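# Seat flat cable's loose end and close connector latch

## Task

Insert the loose end of the flat cable fully into the connector that is currently empty and close that connector's latch, while the cable's opposite end stays locked in the other connector.

## Robot and tools

Robot: two arms, left_arm and right_arm, each with a parallel two-finger gripper and a wrist camera. Scene frame: origin at table-top height, midway between the nominal arm bases; +x points out over the table, +z up, left_arm on the +y side (image left/right may differ). Calibrated bases: left_arm at (+0.031, +0.300, 0) m, quat_wxyz (+1.000, 0, 0, +0.025); right_arm at (+0.016, -0.333, 0) m, quat_wxyz (+1.000, 0, 0, -0.006). On each gripper, fingers point along its own +z and separate along its own y. end_effector_position is the pinch point between the pads, roughly 1 cm short of the fingertips. Printed hand positions and orientations may be off by a few cm, more at long reach.

Command rows (shared by execute_actions and move): a single row always holds 14 numbers, each in [-1, 1]: left_arm dx, dy, dz, rx, ry, rz, opening, then the same seven for right_arm. Both arms must be filled even if one stays still. dx..rz are offsets, not poses: they count from that arm's Hand target as it stood when the action or move began, along that Hand target's own axes. Scale: 1.0 = 0.6 m for dx/dy/dz and 180 degrees for rotations; rx, ry, rz form one rotation vector. Every row in a list counts from the same start, not from the row before, but a new call starts from the updated Hand target, so sending the same offset twice moves twice. Opening is absolute: +1 fully open (0.094 m), -1 closed. Sending 0 for an arm's six pose numbers re-requests its current Hand target; a 0 in the opening slot is a real half-open command, so repeat the present opening to leave a gripper unchanged.

execute_actions(actions, cameras): actions is a list of up to 15-row tables; each row is one 1/30 s control step and a short table repeats its last row up to 15 steps (one action = 0.5 s). An empty actions list returns state plus all camera images and the scene number. cameras picks views by name, ["all"] for all, [] for none.

move(target, speed, blend, opening_speed, grip_force, blocking, cameras): drives each gripper in a straight line from its Hand target toward the offset row (or up to 15 rows, all counted from the same start). speed is top path speed in m/s, 0.002 to 2.9, default 0.25 (rotation up to twice that in rad/s); one value or one per target. blend (m) rounds corners in a list; 0 stops at each. opening_speed: rate of the opening command per second on the -1..+1 scale, at least 0.2; use it to close gently. grip_force: per-pad force limit in N, 10 to 50, one value or one per arm, persists; lower values close slowly. blocking=false returns after about 0.5 s while motion continues. Paths cap at 10 s and do not avoid obstacles or the other arm. Its result adds a move: line such as done, off_target, moving, held or fault, plus limits (paced = pose clipped, held = steps withheld). done means within 10 mm and 2 degrees.

wait(seconds 0 to 10): lets time pass holding commands; a running move continues. stop(): brakes a running move. zoom_image(camera, region=[x0,y0,x1,y1]): enlarges part of the newest image of cam_high, cam_low, cam_face, cam_latch, cam_slot, cam_left_wrist or cam_right_wrist (region at most 504x504 pixels). read_manual(section): licence texts only. finished_scene(scene): ends the scene irreversibly; call only when the cable end is fully seated and latched and stays so without the robot.

Result lines: end_effector_position (m) and end_effector_quat_wxyz in the scene frame; Hand target = last commanded pose after clipping, the base for next offsets; Tool commands = current openings; grip_measured = measured finger opening on the command scale (reads up to ~2.5 mm wide when empty); grip_effort_nm = motor effort average, negative closing, not a pad force; Joint positions (last number is opening in m); Joint torques in N m (joints 1-3 wrap at ±28); Joint velocities may say within noise. Calls with actions also list positions at some steps.

Control behaviour: orientation is clipped each step to within 40 degrees of the current one. Friction and gravity can leave the gripper centimetres short of its target even in free air; another command (even zeros) re-requests it, or add the missing distance. A blocked arm keeps pushing until commanded back past its gripper. Faster moves lag more and strike harder; a target set further past contact presses harder. Avoid paths near an arm's own base, which may flip the shoulder posture. The clearance check will not keep grippers or wrist cameras from hitting each other.

Avoid: dropping or knocking anything off the table, releasing parts while they move, slams, hard pushes, arm-to-arm contact (including one gripper closing on the other's fingers), stress on camera cables, and any arm stop. Close slowly on delicate parts like the thin cable. Motor heat builds from holding loads, stretched postures or pushing at unreachable targets: MOTOR HOT appears at 75 °C, a fold-away fault at 90 °C, and the arm goes limp at 100 °C, so relieve pushes and rest arms.

Each tool is called after ">>>" by a JSON object that holds its "fn" and its "kwargs", one argument or row to a line.

## Session

>>> {"fn": "execute_actions", "kwargs": {
  "actions": []
}}

Scene clock: 0.00 s.
left_arm: end_effector_position=(+0.2790, +0.2345, +0.4157) grip_measured=+1.000 grip_effort_nm=n/a end_effector_quat_wxyz=(+0.652, -0.021, +0.752, -0.093) | right_arm: end_effector_position=(+0.2672, -0.2630, +0.2721) grip_measured=+1.000 grip_effort_nm=n/a end_effector_quat_wxyz=(+0.672, +0.023, +0.735, +0.092)
Joint positions: left_arm=[-0.634 0.705 1.154 -0.597 -0.464 -0.236 0.094] | right_arm=[0.617 0.398 0.448 -0.142 0.499 0.212 0.094]
Joint velocities: within noise
Joint torques (N m): no reading
Heat: left arm: 28 °C; right arm: 26 °C.
Hand target: left_arm +0.2771, +0.2359, +0.4211; +0.657, -0.023, +0.747, -0.096 | right_arm +0.2662, -0.2639, +0.2797; +0.678, +0.027, +0.729, +0.096
Tool commands: left_gripper/opening=+1.0 right_gripper/opening=+1.0

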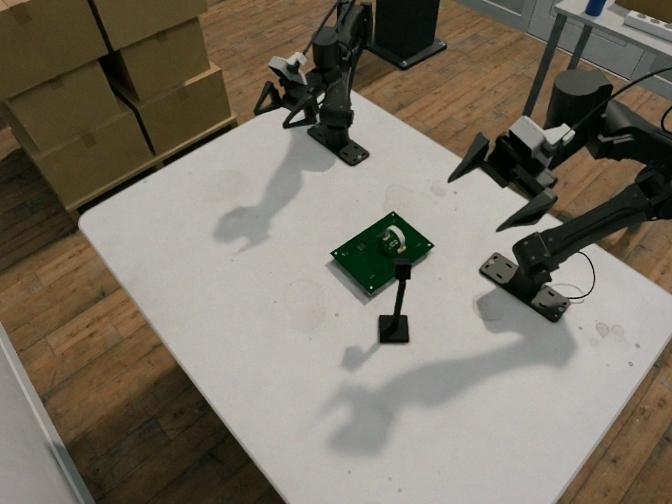

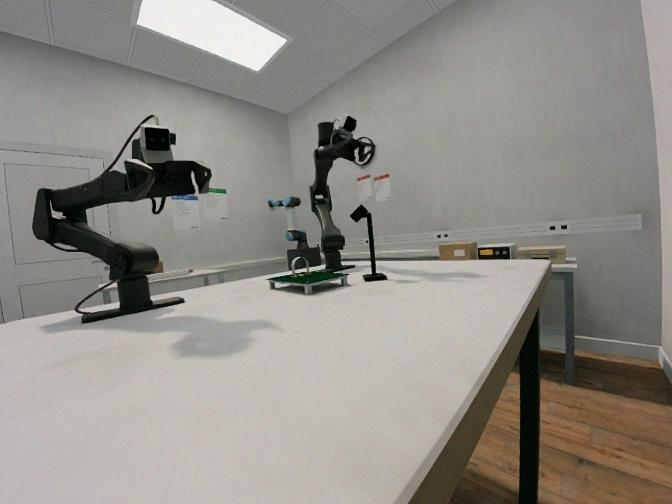

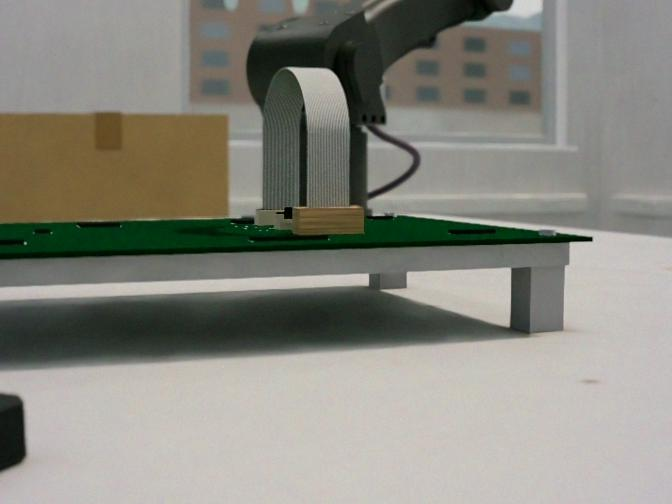

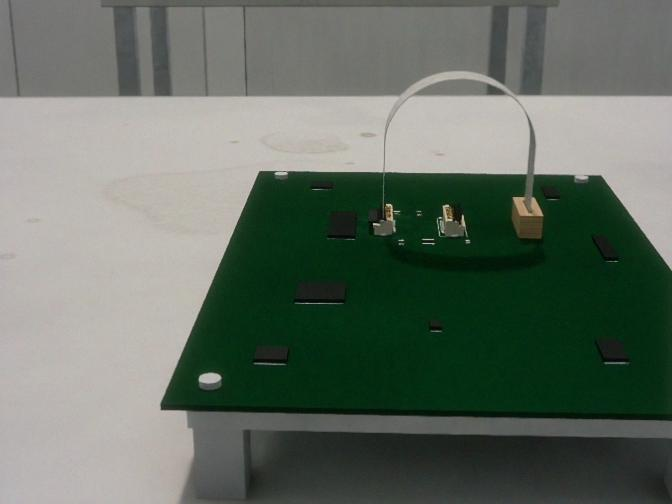

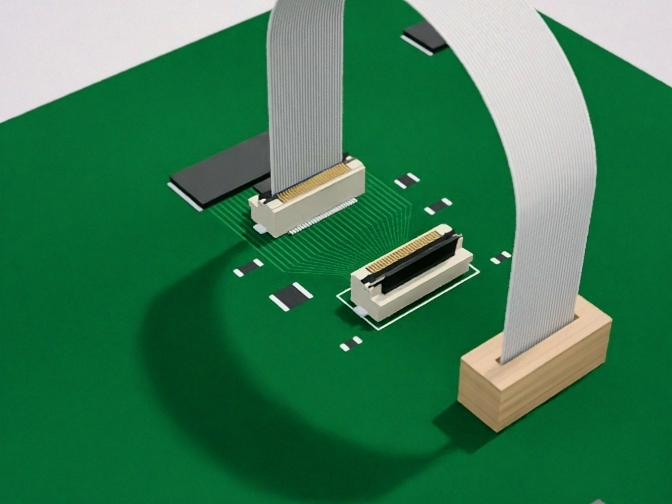

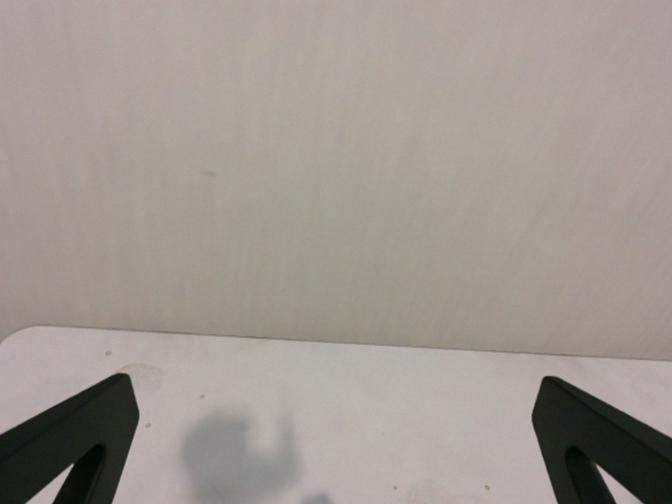

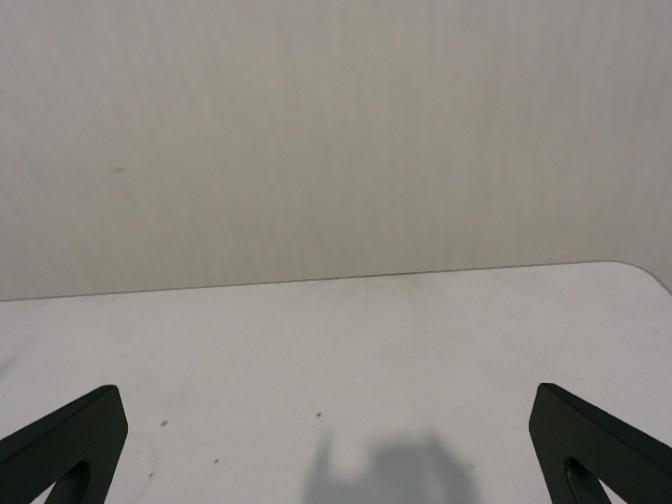

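>>> {"fn": "move", "kwargs": {
  "target": [0.265,-0.356,0.019,-0.067,0.457,0.016,1,0,0,0,0,0,0,1],
  "speed": 0.4,
  "cameras": ["cam_high","cam_low","cam_latch","cam_slot","cam_face","cam_left_wrist"]
}}

>>> {"fn": "zoom_image", "kwargs": {
  "camera": "cam_high",
  "region": [260, 180, 500, 360]
}}

Scene clock: 20.83 s.
left_arm: end_effector_position=(+0.2446, +0.0003, +0.2961) grip_measured=+1.000 grip_effort_nm=-0.03 end_effector_quat_wxyz=(+0.120, +0.008, +0.980, -0.160) | right_arm: end_effector_position=(+0.2672, -0.2630, +0.2721) grip_measured=+1.000 grip_effort_nm=-0.03 end_effector_quat_wxyz=(+0.672, +0.023, +0.735, +0.092)
Joint positions: left_arm=[-1.011 1.745 2.132 -1.556 -0.011 -0.942 0.094] | right_arm=[0.617 0.398 0.448 -0.142 0.499 0.212 0.094]
Joint torques (N m): left_arm=[0.69 -5.45 7.06 0.68 0.06 -0.07] | right_arm=[0.23 1.11 6.83 2.12 0.01 0.02]
Heat: left arm: 29 °C; right arm: 30 °C.
Hand target: left_arm +0.2474, -0.0002, +0.3014; +0.001, +0.000, +1.000, +0.000 | right_arm +0.2662, -0.2639, +0.2797; +0.678, +0.027, +0.729, +0.096
Off the commanded pose: left_arm 0.006 m, 23 deg | right_arm 0.008 m, 1 deg.
joint sent to its limit (left arm) — joint 4 (wrist pitch), lower limit. The joint targets are off in orientation, not in position.
move: off_target (left_arm)
Images, in order (width x height): cam_high 672x504, cam_low 672x504, cam_face 672x504, cam_latch 672x504, cam_slot 672x504, cam_left_wrist 672x504.

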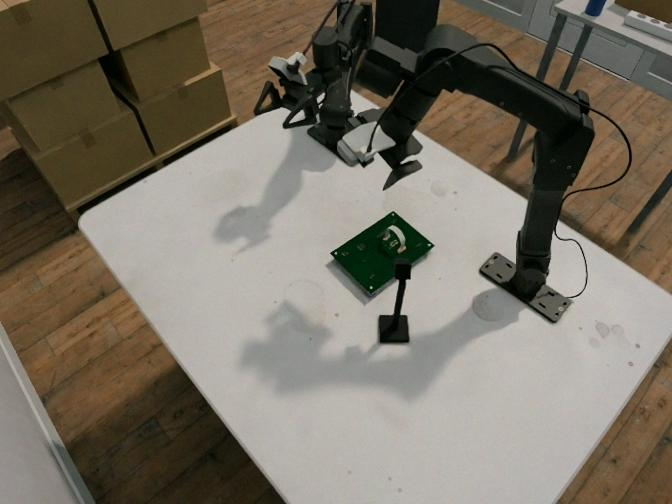

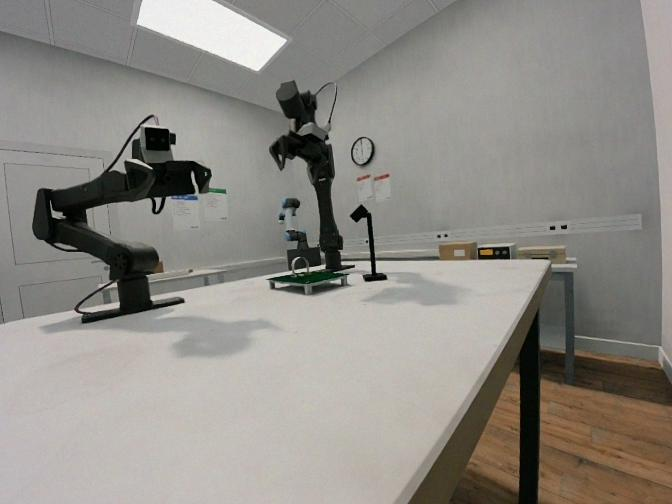

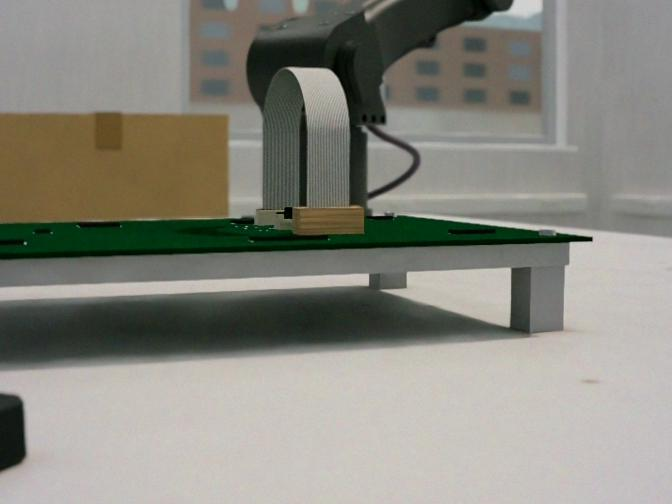

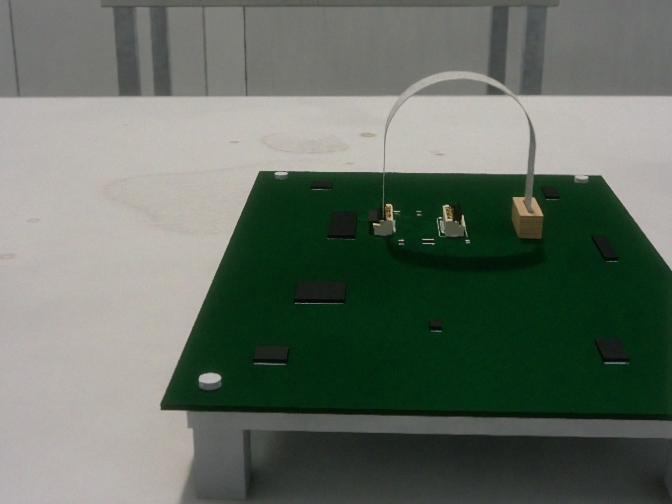

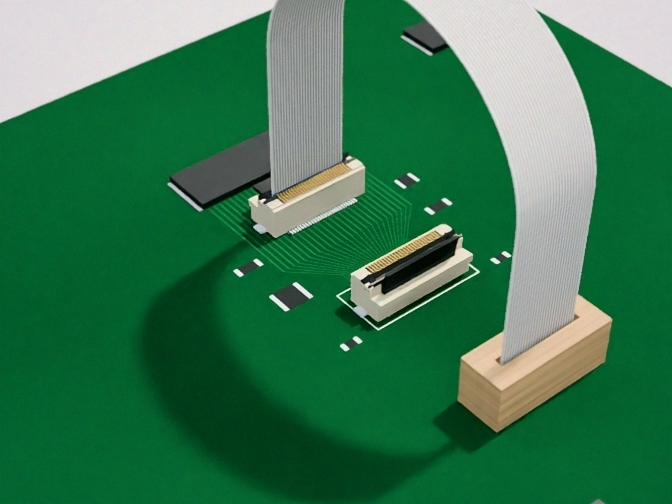

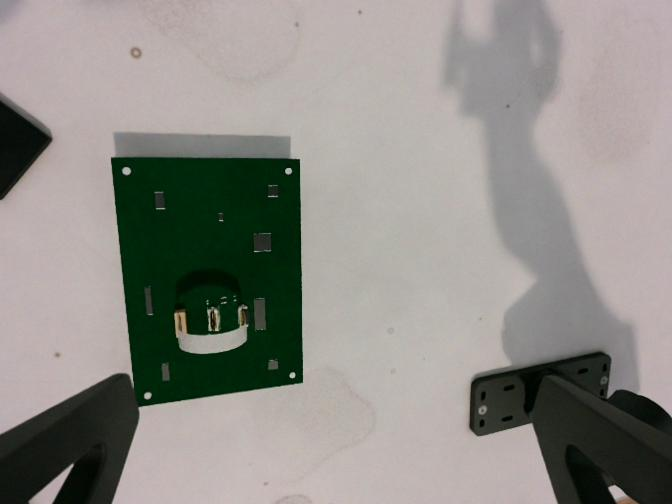

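Scaled by 2.100.

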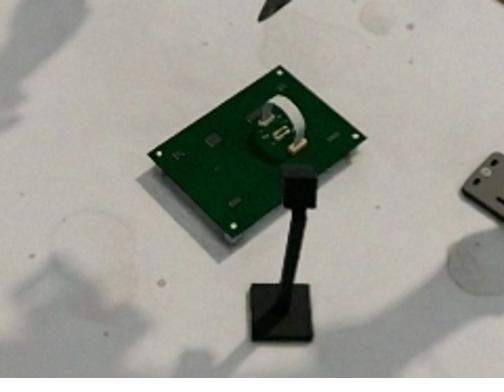

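>>> {"fn": "move", "kwargs": {
  "target": [0.1,0.077,0.29,0,0,0,-0.1,0,0,0,0,0,0,1],
  "speed": 0.25,
  "cameras": ["cam_latch","cam_slot","cam_face","cam_left_wrist"]
}}

>>> {"fn": "zoom_image", "kwargs": {
  "camera": "cam_slot",
  "region": [230, 140, 490, 335]
}}

>>> {"fn": "zoom_image", "kwargs": {
  "camera": "cam_latch",
  "region": [350, 160, 570, 270]
}}

Scene clock: 58.30 s.
left_arm: end_effector_position=(+0.1899, +0.0475, +0.1240) grip_measured=-0.098 grip_effort_nm=-0.12 end_effector_quat_wxyz=(-0.003, +0.000, +1.000, +0.010) | right_arm: end_effector_position=(+0.2672, -0.2630, +0.2721) grip_measured=+1.000 grip_effort_nm=-0.03 end_effector_quat_wxyz=(+0.672, +0.023, +0.735, +0.092)
Joint positions: left_arm=[-1.067 1.689 1.424 -1.326 -0.005 -1.015 0.042] | right_arm=[0.617 0.398 0.448 -0.142 0.499 0.212 0.094]
Joint torques (N m): left_arm=[-0.72 -7.46 4.44 0.21 0.03 -0.11] | right_arm=[0.1 0.98 6.87 2.11 0.04 0.02]
Heat: left arm: 29 °C; right arm: 33 °C.
Hand target: left_arm +0.1876, +0.0460, +0.1273; +0.001, +0.000, +1.000, +0.000 | right_arm +0.2662, -0.2639, +0.2797; +0.678, +0.027, +0.729, +0.096
Off the commanded pose: left_arm 0.004 m, 1 deg | right_arm 0.008 m, 1 deg.
move: done
Images, in order (width x height): cam_face 672x504, cam_latch 672x504, cam_slot 672x504, cam_left_wrist 672x504.

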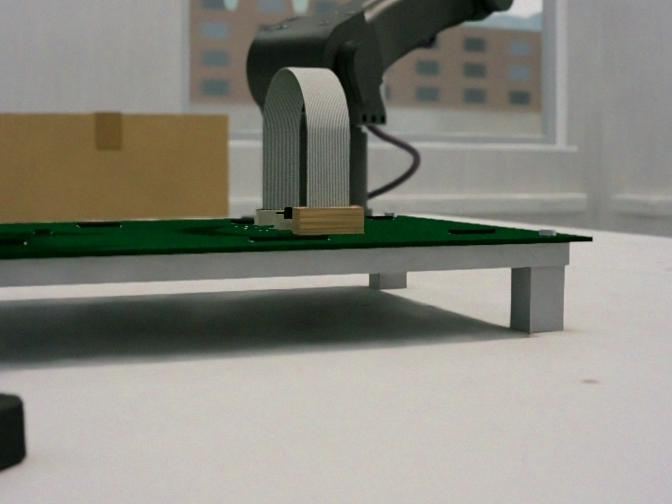

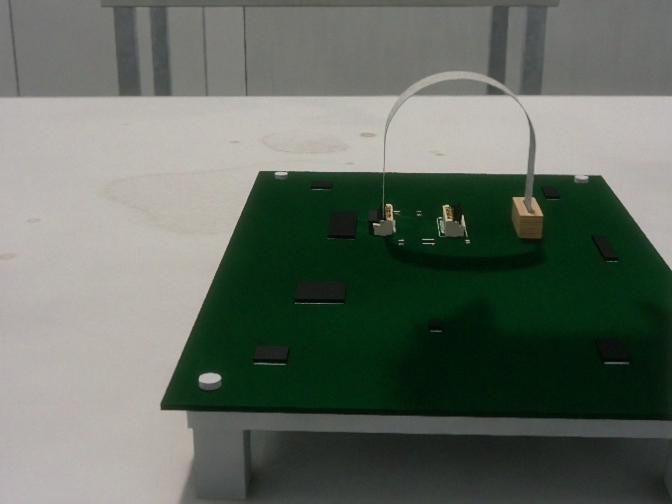

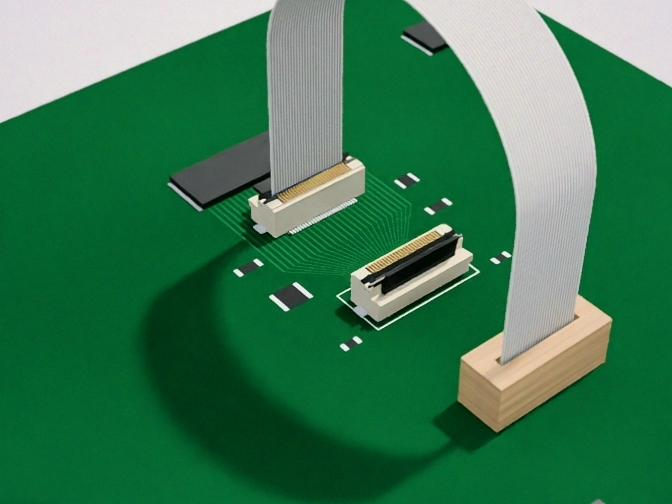

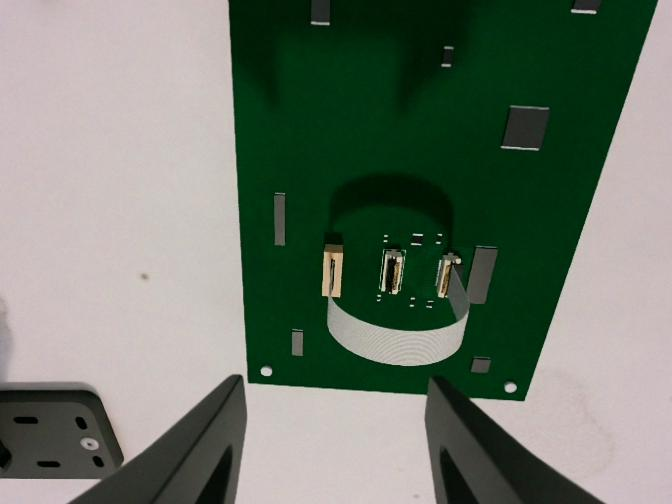

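Scaled by 1.938.

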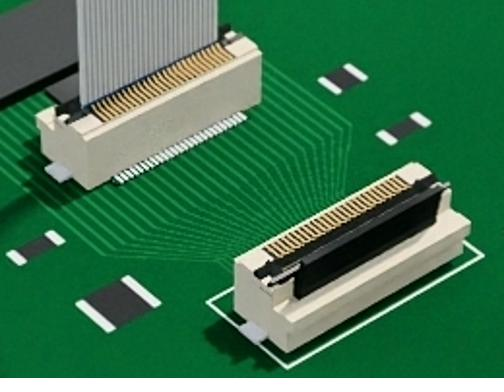

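Scaled by 2.291.

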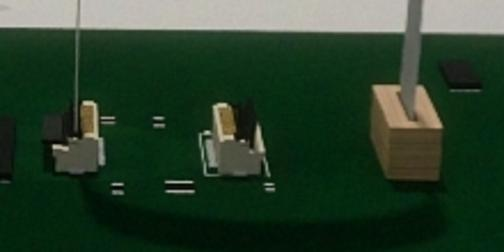

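>>> {"fn": "zoom_image", "kwargs": {
  "camera": "cam_left_wrist",
  "region": [300, 220, 490, 370]
}}

>>> {"fn": "zoom_image", "kwargs": {
  "camera": "cam_latch",
  "region": [360, 190, 480, 250]
}}

>>> {"fn": "zoom_image", "kwargs": {
  "camera": "cam_face",
  "region": [230, 180, 390, 250]
}}

Scaled by 2.653.

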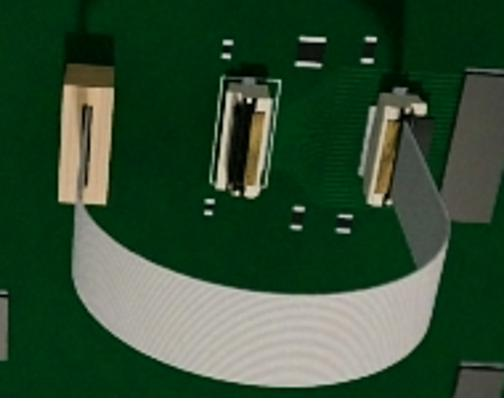

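Scaled by 4.200.

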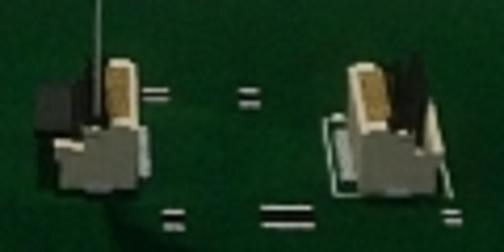

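Scaled by 3.150.

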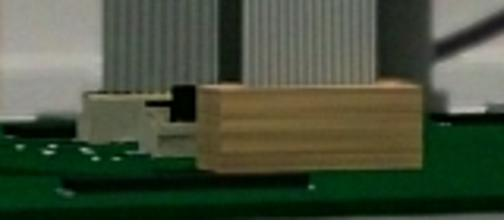

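>>> {"fn": "move", "kwargs": {
  "target": [0.104,0.006,0.062,0.0072,-0.2499,0.0174,-0.36,0,0,0,0,0,0,1],
  "speed": 0.25,
  "cameras": ["cam_latch","cam_slot","cam_face","cam_left_wrist"]
}}

Scene clock: 125.50 s.
left_arm: end_effector_position=(+0.1220, +0.0476, +0.0908) grip_measured=-0.358 grip_effort_nm=-0.12 end_effector_quat_wxyz=(+0.368, +0.024, +0.929, -0.017) | right_arm: end_effector_position=(+0.2672, -0.2630, +0.2721) grip_measured=+1.000 grip_effort_nm=-0.03 end_effector_quat_wxyz=(+0.672, +0.023, +0.735, +0.092)
Joint positions: left_arm=[-1.759 1.55 0.943 -1.025 -0.753 -1.68 0.03] | right_arm=[0.617 0.398 0.448 -0.142 0.499 0.212 0.094]
Joint torques (N m): left_arm=[-0.47 -3.64 4.22 0.06 -0.76 -0.11] | right_arm=[0.16 0.92 6.87 2.07 0.04 0.02]
Heat: left arm: 32 °C; right arm: 36 °C.
Hand target: left_arm +0.1252, +0.0495, +0.0899; +0.383, +0.026, +0.923, -0.011 | right_arm +0.2662, -0.2639, +0.2797; +0.678, +0.027, +0.729, +0.096
Off the commanded pose: left_arm 0.004 m, 2 deg | right_arm 0.008 m, 1 deg.
move: done
Images, in order (width x height): cam_face 672x504, cam_latch 672x504, cam_slot 672x504, cam_left_wrist 672x504.

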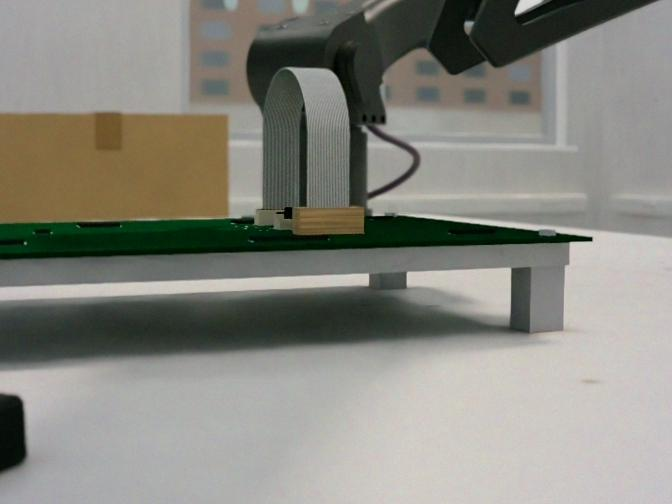

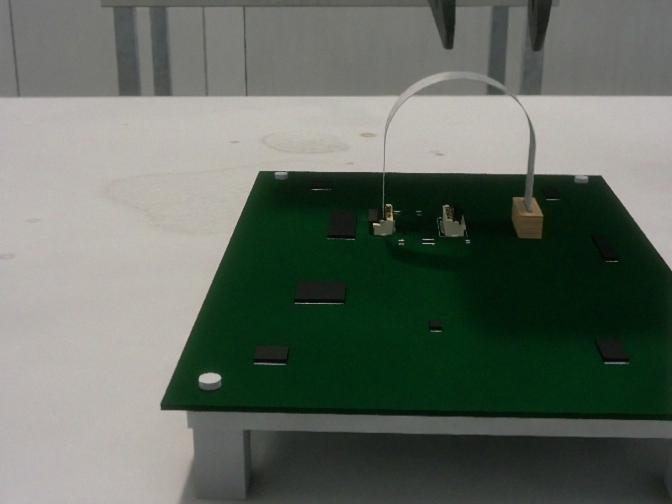

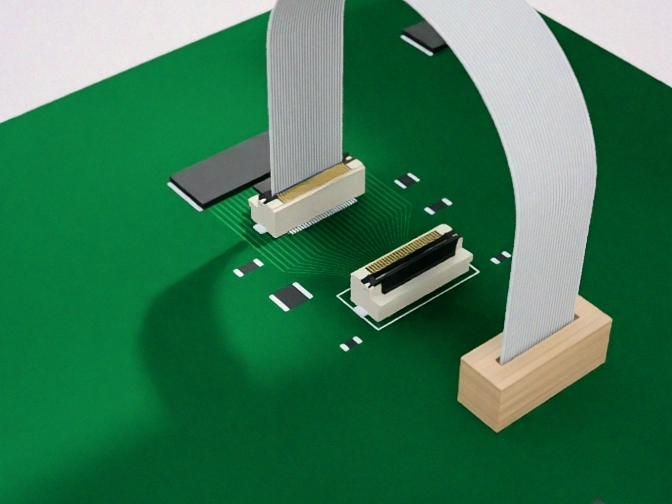

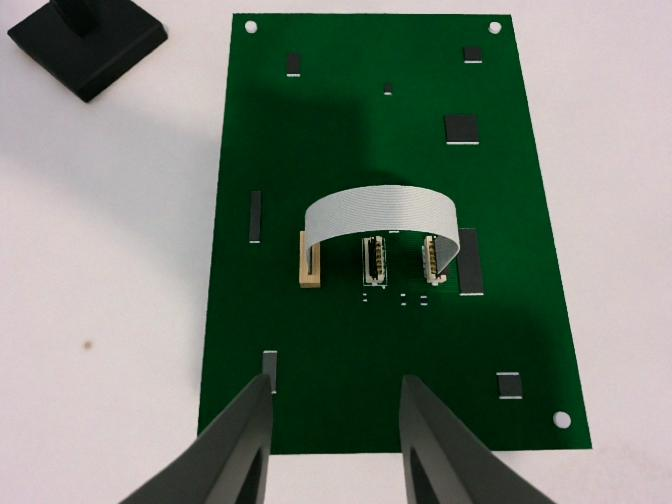

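>>> {"fn": "move", "kwargs": {
  "target": [-0.0292,0.0093,0.0999,0,0,0,-0.36,0,0,0,0,0,0,1],
  "speed": 0.12,
  "cameras": ["cam_latch","cam_slot","cam_face","cam_left_wrist"]
}}

Scene clock: 136.00 s.
left_arm: end_effector_position=(+0.1761, +0.0490, +0.0594) grip_measured=-0.358 grip_effort_nm=-0.12 end_effector_quat_wxyz=(+0.375, +0.027, +0.927, -0.014) | right_arm: end_effector_position=(+0.2672, -0.2630, +0.2721) grip_measured=+1.000 grip_effort_nm=-0.03 end_effector_quat_wxyz=(+0.672, +0.023, +0.735, +0.092)
Joint positions: left_arm=[-1.545 1.55 0.796 -0.68 -0.76 -1.381 0.03] | right_arm=[0.617 0.398 0.448 -0.142 0.499 0.212 0.094]
Joint torques (N m): left_arm=[0.73 -4.79 3.93 0.45 -0.64 0.07] | right_arm=[0.13 0.99 6.86 2.11 0 -0.02]
Heat: left arm: 31 °C; right arm: 37 °C.
Hand target: left_arm +0.1803, +0.0521, +0.0600; +0.383, +0.026, +0.923, -0.010 | right_arm +0.2662, -0.2639, +0.2797; +0.678, +0.027, +0.729, +0.096
Off the commanded pose: left_arm 0.005 m, 1 deg | right_arm 0.008 m, 1 deg.
move: done
Images, in order (width x height): cam_face 672x504, cam_latch 672x504, cam_slot 672x504, cam_left_wrist 672x504.

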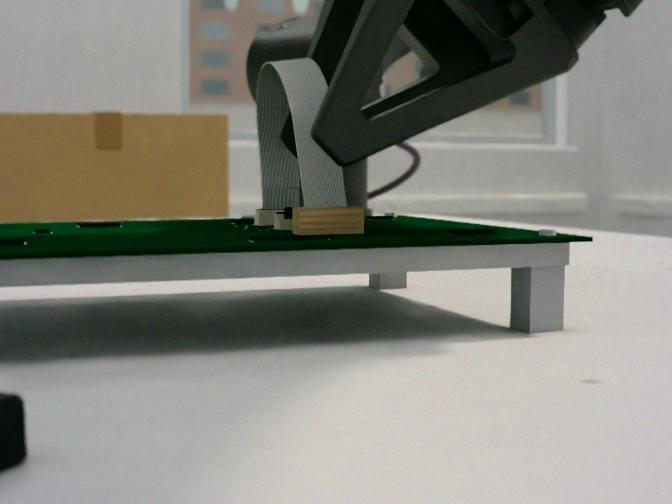

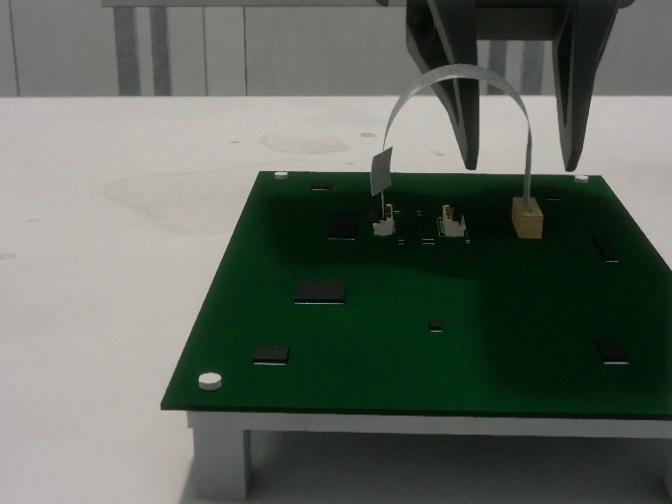

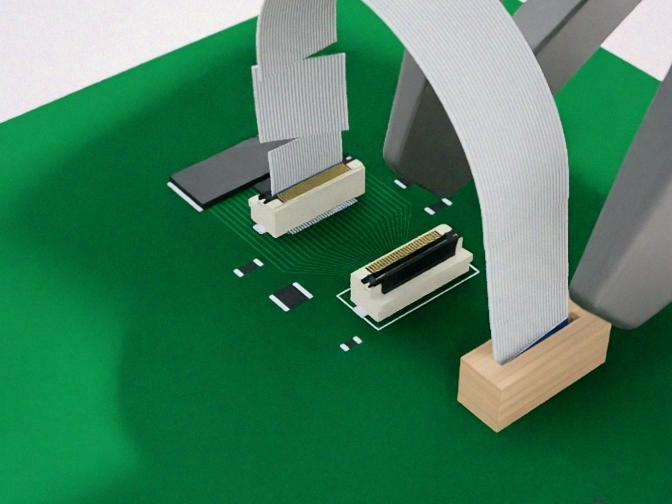

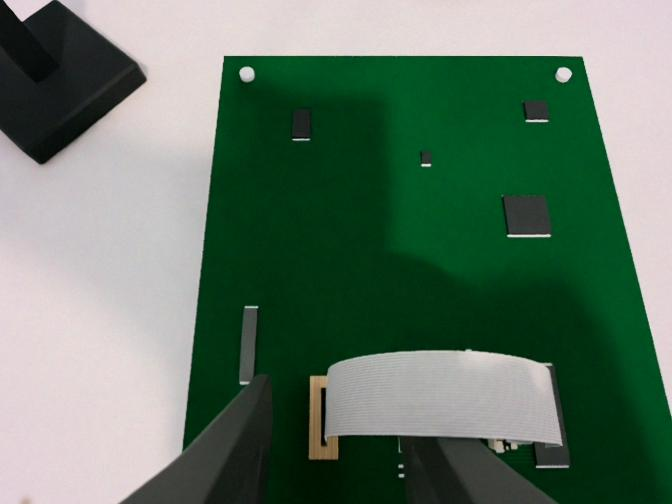

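>>> {"fn": "move", "kwargs": {
  "target": [
    [0,0,-0.083,0,0,0,-0.36,0,0,0,0,0,0,1],
    [0.0662,-0.0043,-0.0568,0,-0.0833,0,-0.36,0,0,0,0,0,0,1]
  ],
  "blend": [0.01,0],
  "speed": 0.12,
  "cameras": ["cam_latch","cam_slot","cam_face","cam_left_wrist"]
}}

Scene clock: 149.87 s.
left_arm: end_effector_position=(+0.1257, +0.0502, +0.0545) grip_measured=-0.358 grip_effort_nm=-0.12 end_effector_quat_wxyz=(+0.485, +0.015, +0.874, -0.021) | right_arm: end_effector_position=(+0.2672, -0.2630, +0.2721) grip_measured=+1.000 grip_effort_nm=-0.03 end_effector_quat_wxyz=(+0.672, +0.023, +0.735, +0.092)
Joint positions: left_arm=[-1.863 1.77 0.843 -0.925 -0.987 -1.929 0.03] | right_arm=[0.617 0.398 0.448 -0.142 0.499 0.212 0.094]
Joint torques (N m): left_arm=[-0.59 -4.26 3.37 -0.32 -0.87 -0.13] | right_arm=[0.08 1.02 6.8 2.09 0.05 0.02]
Heat: left arm: 31 °C; right arm: 37 °C.
Hand target: left_arm +0.1280, +0.0524, +0.0560; +0.500, +0.025, +0.865, -0.014 | right_arm +0.2662, -0.2639, +0.2797; +0.678, +0.027, +0.729, +0.096
Off the commanded pose: left_arm 0.004 m, 2 deg | right_arm 0.008 m, 1 deg.
move: done
Images, in order (width x height): cam_face 672x504, cam_latch 672x504, cam_slot 672x504, cam_left_wrist 672x504.

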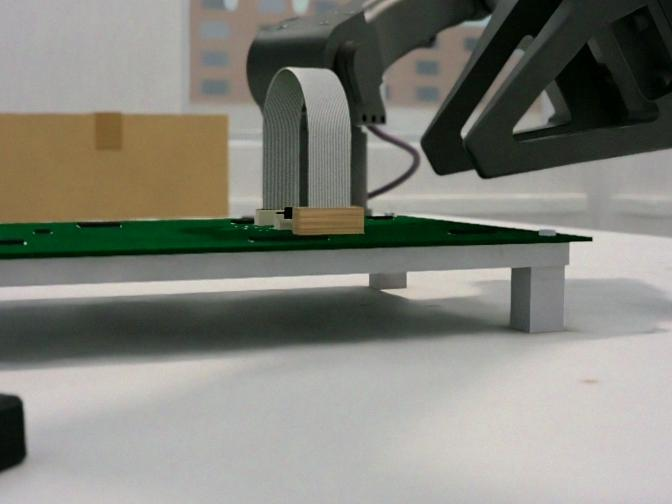

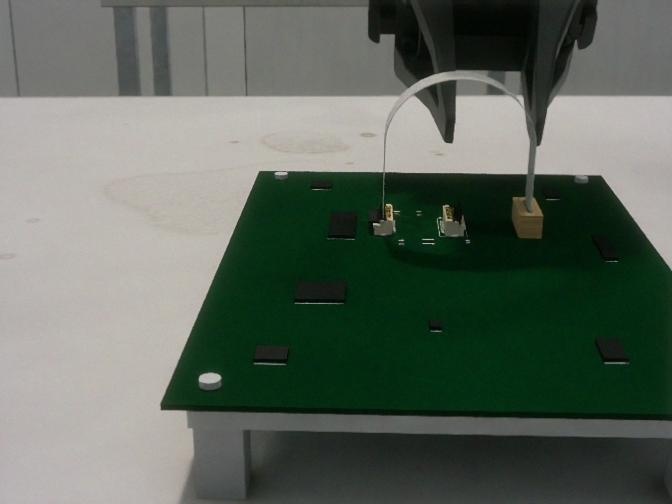

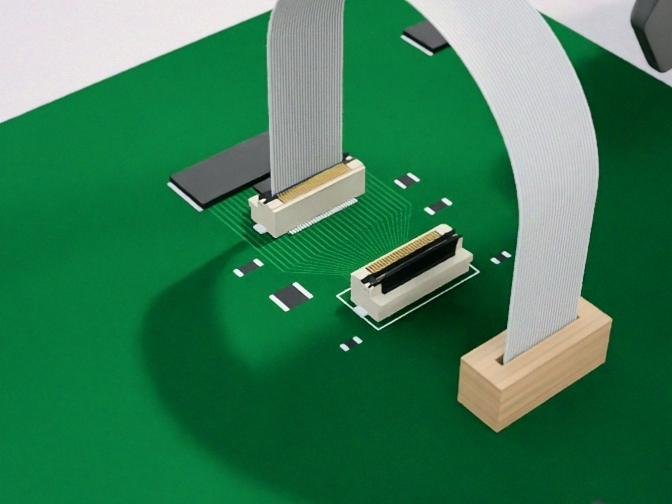

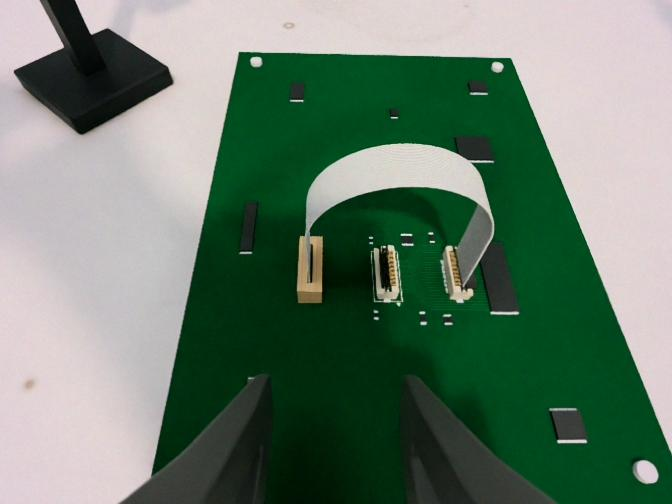

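>>> {"fn": "move", "kwargs": {
  "target": [-0.0362,0.0097,0.0777,0,0,0,-0.36,0,0,0,0,0,0,1],
  "speed": 0.1,
  "cameras": ["cam_latch","cam_slot","cam_face","cam_left_wrist"]
}}

Scene clock: 155.73 s.
left_arm: end_effector_position=(+0.1751, +0.0542, +0.0426) grip_measured=-0.358 grip_effort_nm=-0.12 end_effector_quat_wxyz=(+0.490, +0.032, +0.871, -0.005) | right_arm: end_effector_position=(+0.2672, -0.2630, +0.2721) grip_measured=+1.000 grip_effort_nm=-0.03 end_effector_quat_wxyz=(+0.672, +0.023, +0.735, +0.092)
Joint positions: left_arm=[-1.668 1.707 0.708 -0.571 -1.024 -1.544 0.03] | right_arm=[0.617 0.398 0.448 -0.142 0.499 0.212 0.094]
Joint torques (N m): left_arm=[0.79 -7.23 3.06 0.28 -0.82 0.05] | right_arm=[0.02 0.99 6.74 2.13 0.04 0.01]
Heat: left arm: 31 °C; right arm: 37 °C.
Hand target: left_arm +0.1795, +0.0554, +0.0515; +0.500, +0.025, +0.865, -0.014 | right_arm +0.2662, -0.2639, +0.2797; +0.678, +0.027, +0.729, +0.096
Off the commanded pose: left_arm 0.010 m, 2 deg | right_arm 0.008 m, 1 deg.
move: done
Images, in order (width x height): cam_face 672x504, cam_latch 672x504, cam_slot 672x504, cam_left_wrist 672x504.

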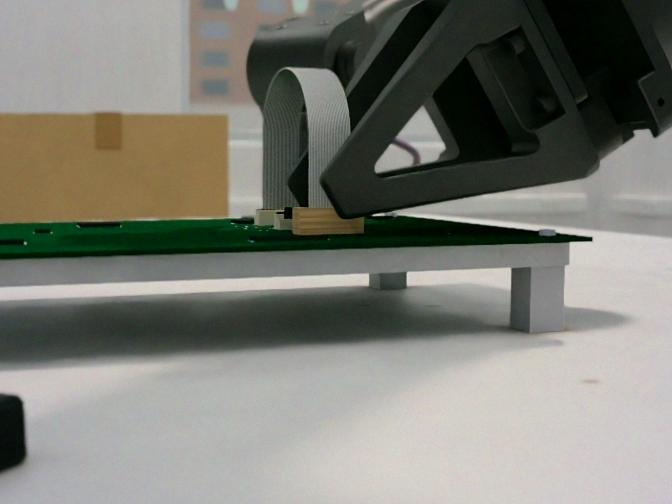

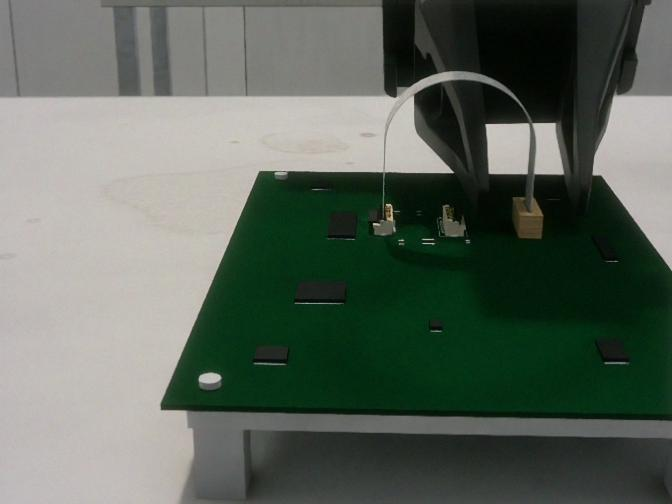

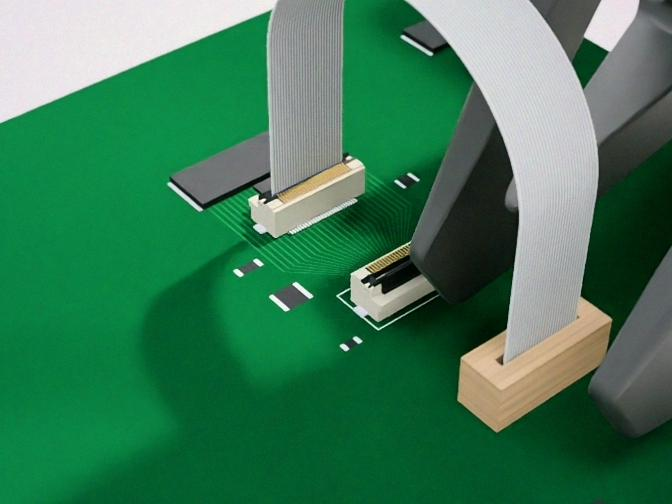

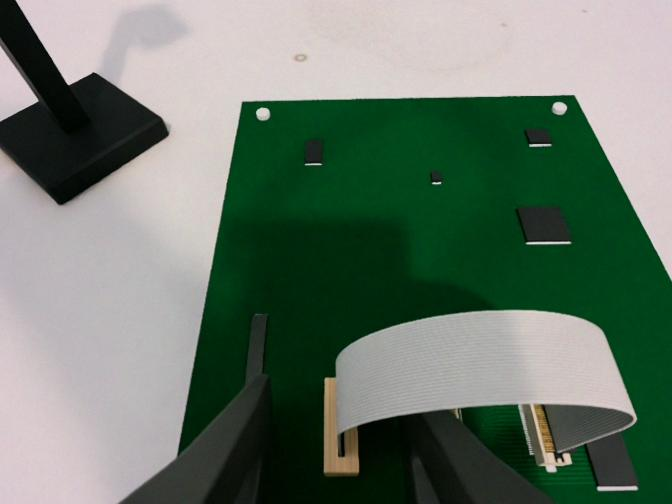

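>>> {"fn": "move", "kwargs": {
  "target": [-0.0133,0.0003,-0.0018,0,0,0,-0.36,0,0,0,0,0,0,1],
  "speed": 0.1,
  "cameras": ["cam_latch","cam_slot","cam_face"]
}}

Scene clock: 163.40 s.
left_arm: end_effector_position=(+0.1785, +0.0540, +0.0492) grip_measured=-0.358 grip_effort_nm=-0.12 end_effector_quat_wxyz=(+0.490, +0.030, +0.871, -0.008) | right_arm: end_effector_position=(+0.2672, -0.2630, +0.2721) grip_measured=+1.000 grip_effort_nm=-0.03 end_effector_quat_wxyz=(+0.672, +0.023, +0.735, +0.092)
Joint positions: left_arm=[-1.654 1.677 0.708 -0.57 -1.024 -1.517 0.03] | right_arm=[0.617 0.398 0.448 -0.142 0.499 0.212 0.094]
Joint torques (N m): left_arm=[0.72 -7.05 3.66 0.18 -0.82 0.05] | right_arm=[-0.05 1.06 6.95 2.14 0 0.02]
Heat: left arm: 31 °C; right arm: 37 °C.
Hand target: left_arm +0.1826, +0.0554, +0.0590; +0.500, +0.025, +0.865, -0.014 | right_arm +0.2662, -0.2639, +0.2797; +0.678, +0.027, +0.729, +0.096
Off the commanded pose: left_arm 0.011 m, 2 deg | right_arm 0.008 m, 1 deg.
move: off_target (left_arm)
Images, in order (width x height): cam_face 672x504, cam_latch 672x504, cam_slot 672x504.

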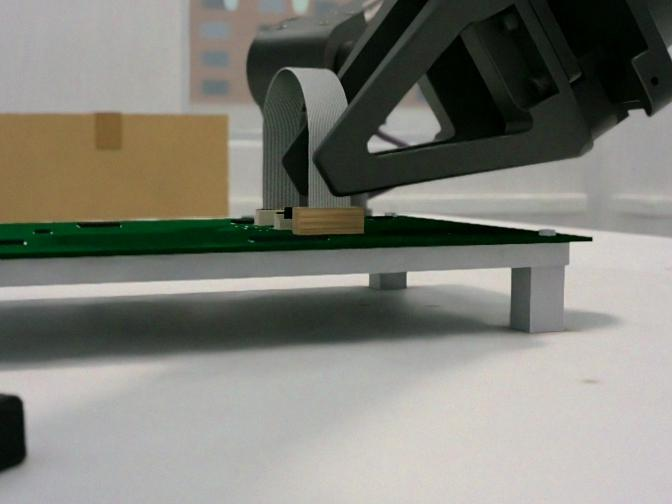

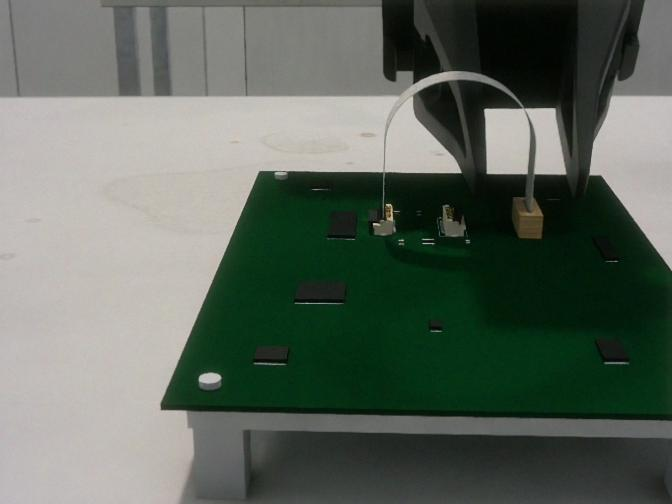

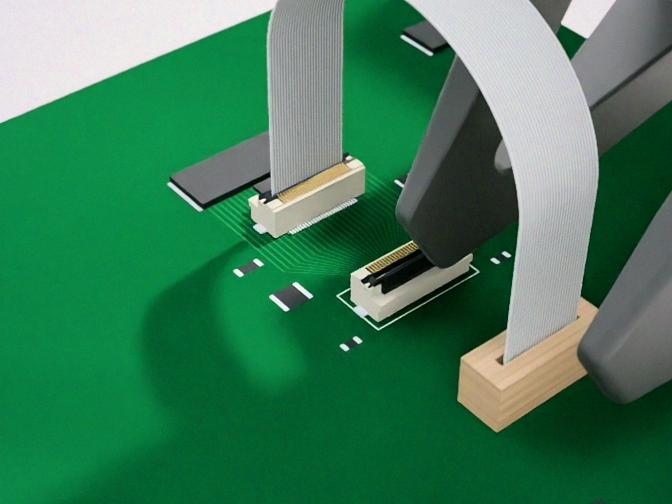

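>>> {"fn": "move", "kwargs": {
  "target": [0,0.0005,0,0,0,0,-1,0,0,0,0,0,0,1],
  "speed": 0.05,
  "grip_force": 25,
  "cameras": ["cam_latch","cam_slot","cam_face"]
}}

Scene clock: 168.17 s.
left_arm: end_effector_position=(+0.1785, +0.0540, +0.0492) grip_measured=-0.995 grip_effort_nm=-0.31 end_effector_quat_wxyz=(+0.490, +0.031, +0.871, -0.008) | right_arm: end_effector_position=(+0.2672, -0.2630, +0.2721) grip_measured=+1.000 grip_effort_nm=-0.03 end_effector_quat_wxyz=(+0.672, +0.023, +0.735, +0.092)
Joint positions: left_arm=[-1.654 1.677 0.708 -0.57 -1.024 -1.516 0] | right_arm=[0.617 0.398 0.448 -0.142 0.499 0.212 0.094]
Joint torques (N m): left_arm=[0.69 -7.16 3.58 0.18 -0.82 0.07] | right_arm=[0.03 0.94 6.87 2.11 0.04 0.02]
Heat: left arm: 31 °C; right arm: 38 °C.
Hand target: left_arm +0.1826, +0.0557, +0.0590; +0.500, +0.025, +0.865, -0.014 | right_arm +0.2662, -0.2639, +0.2797; +0.678, +0.027, +0.729, +0.096
Off the commanded pose: left_arm 0.011 m, 2 deg | right_arm 0.008 m, 1 deg.
grip_force (N): 25, 25
move: off_target (left_arm)
Images, in order (width x height): cam_face 672x504, cam_latch 672x504, cam_slot 672x504.

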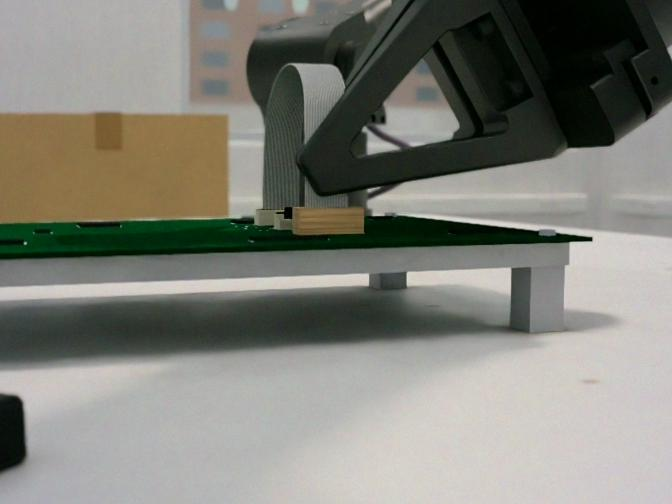

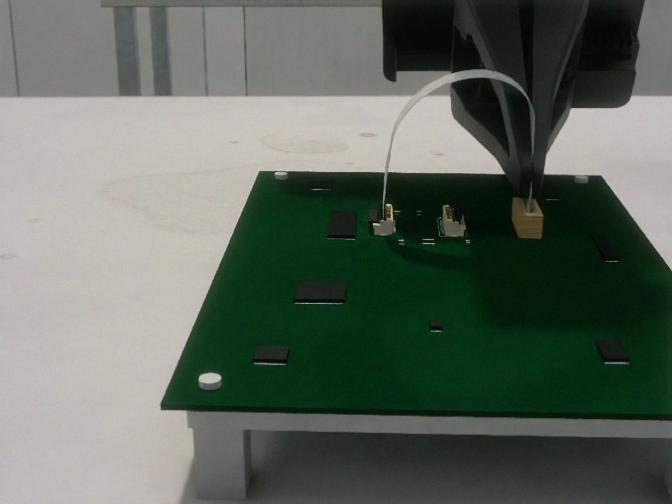

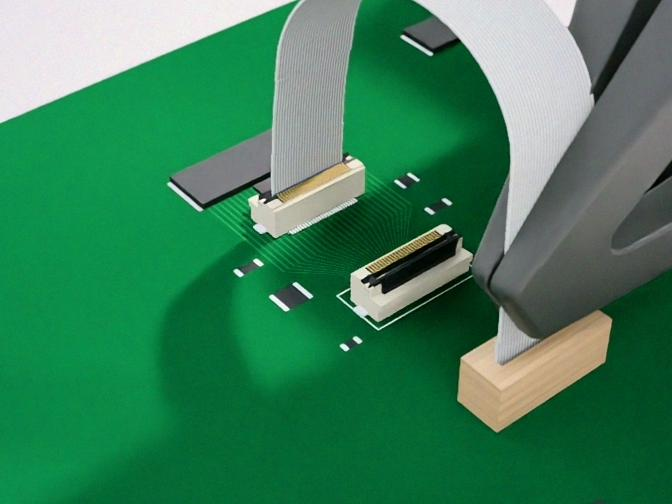

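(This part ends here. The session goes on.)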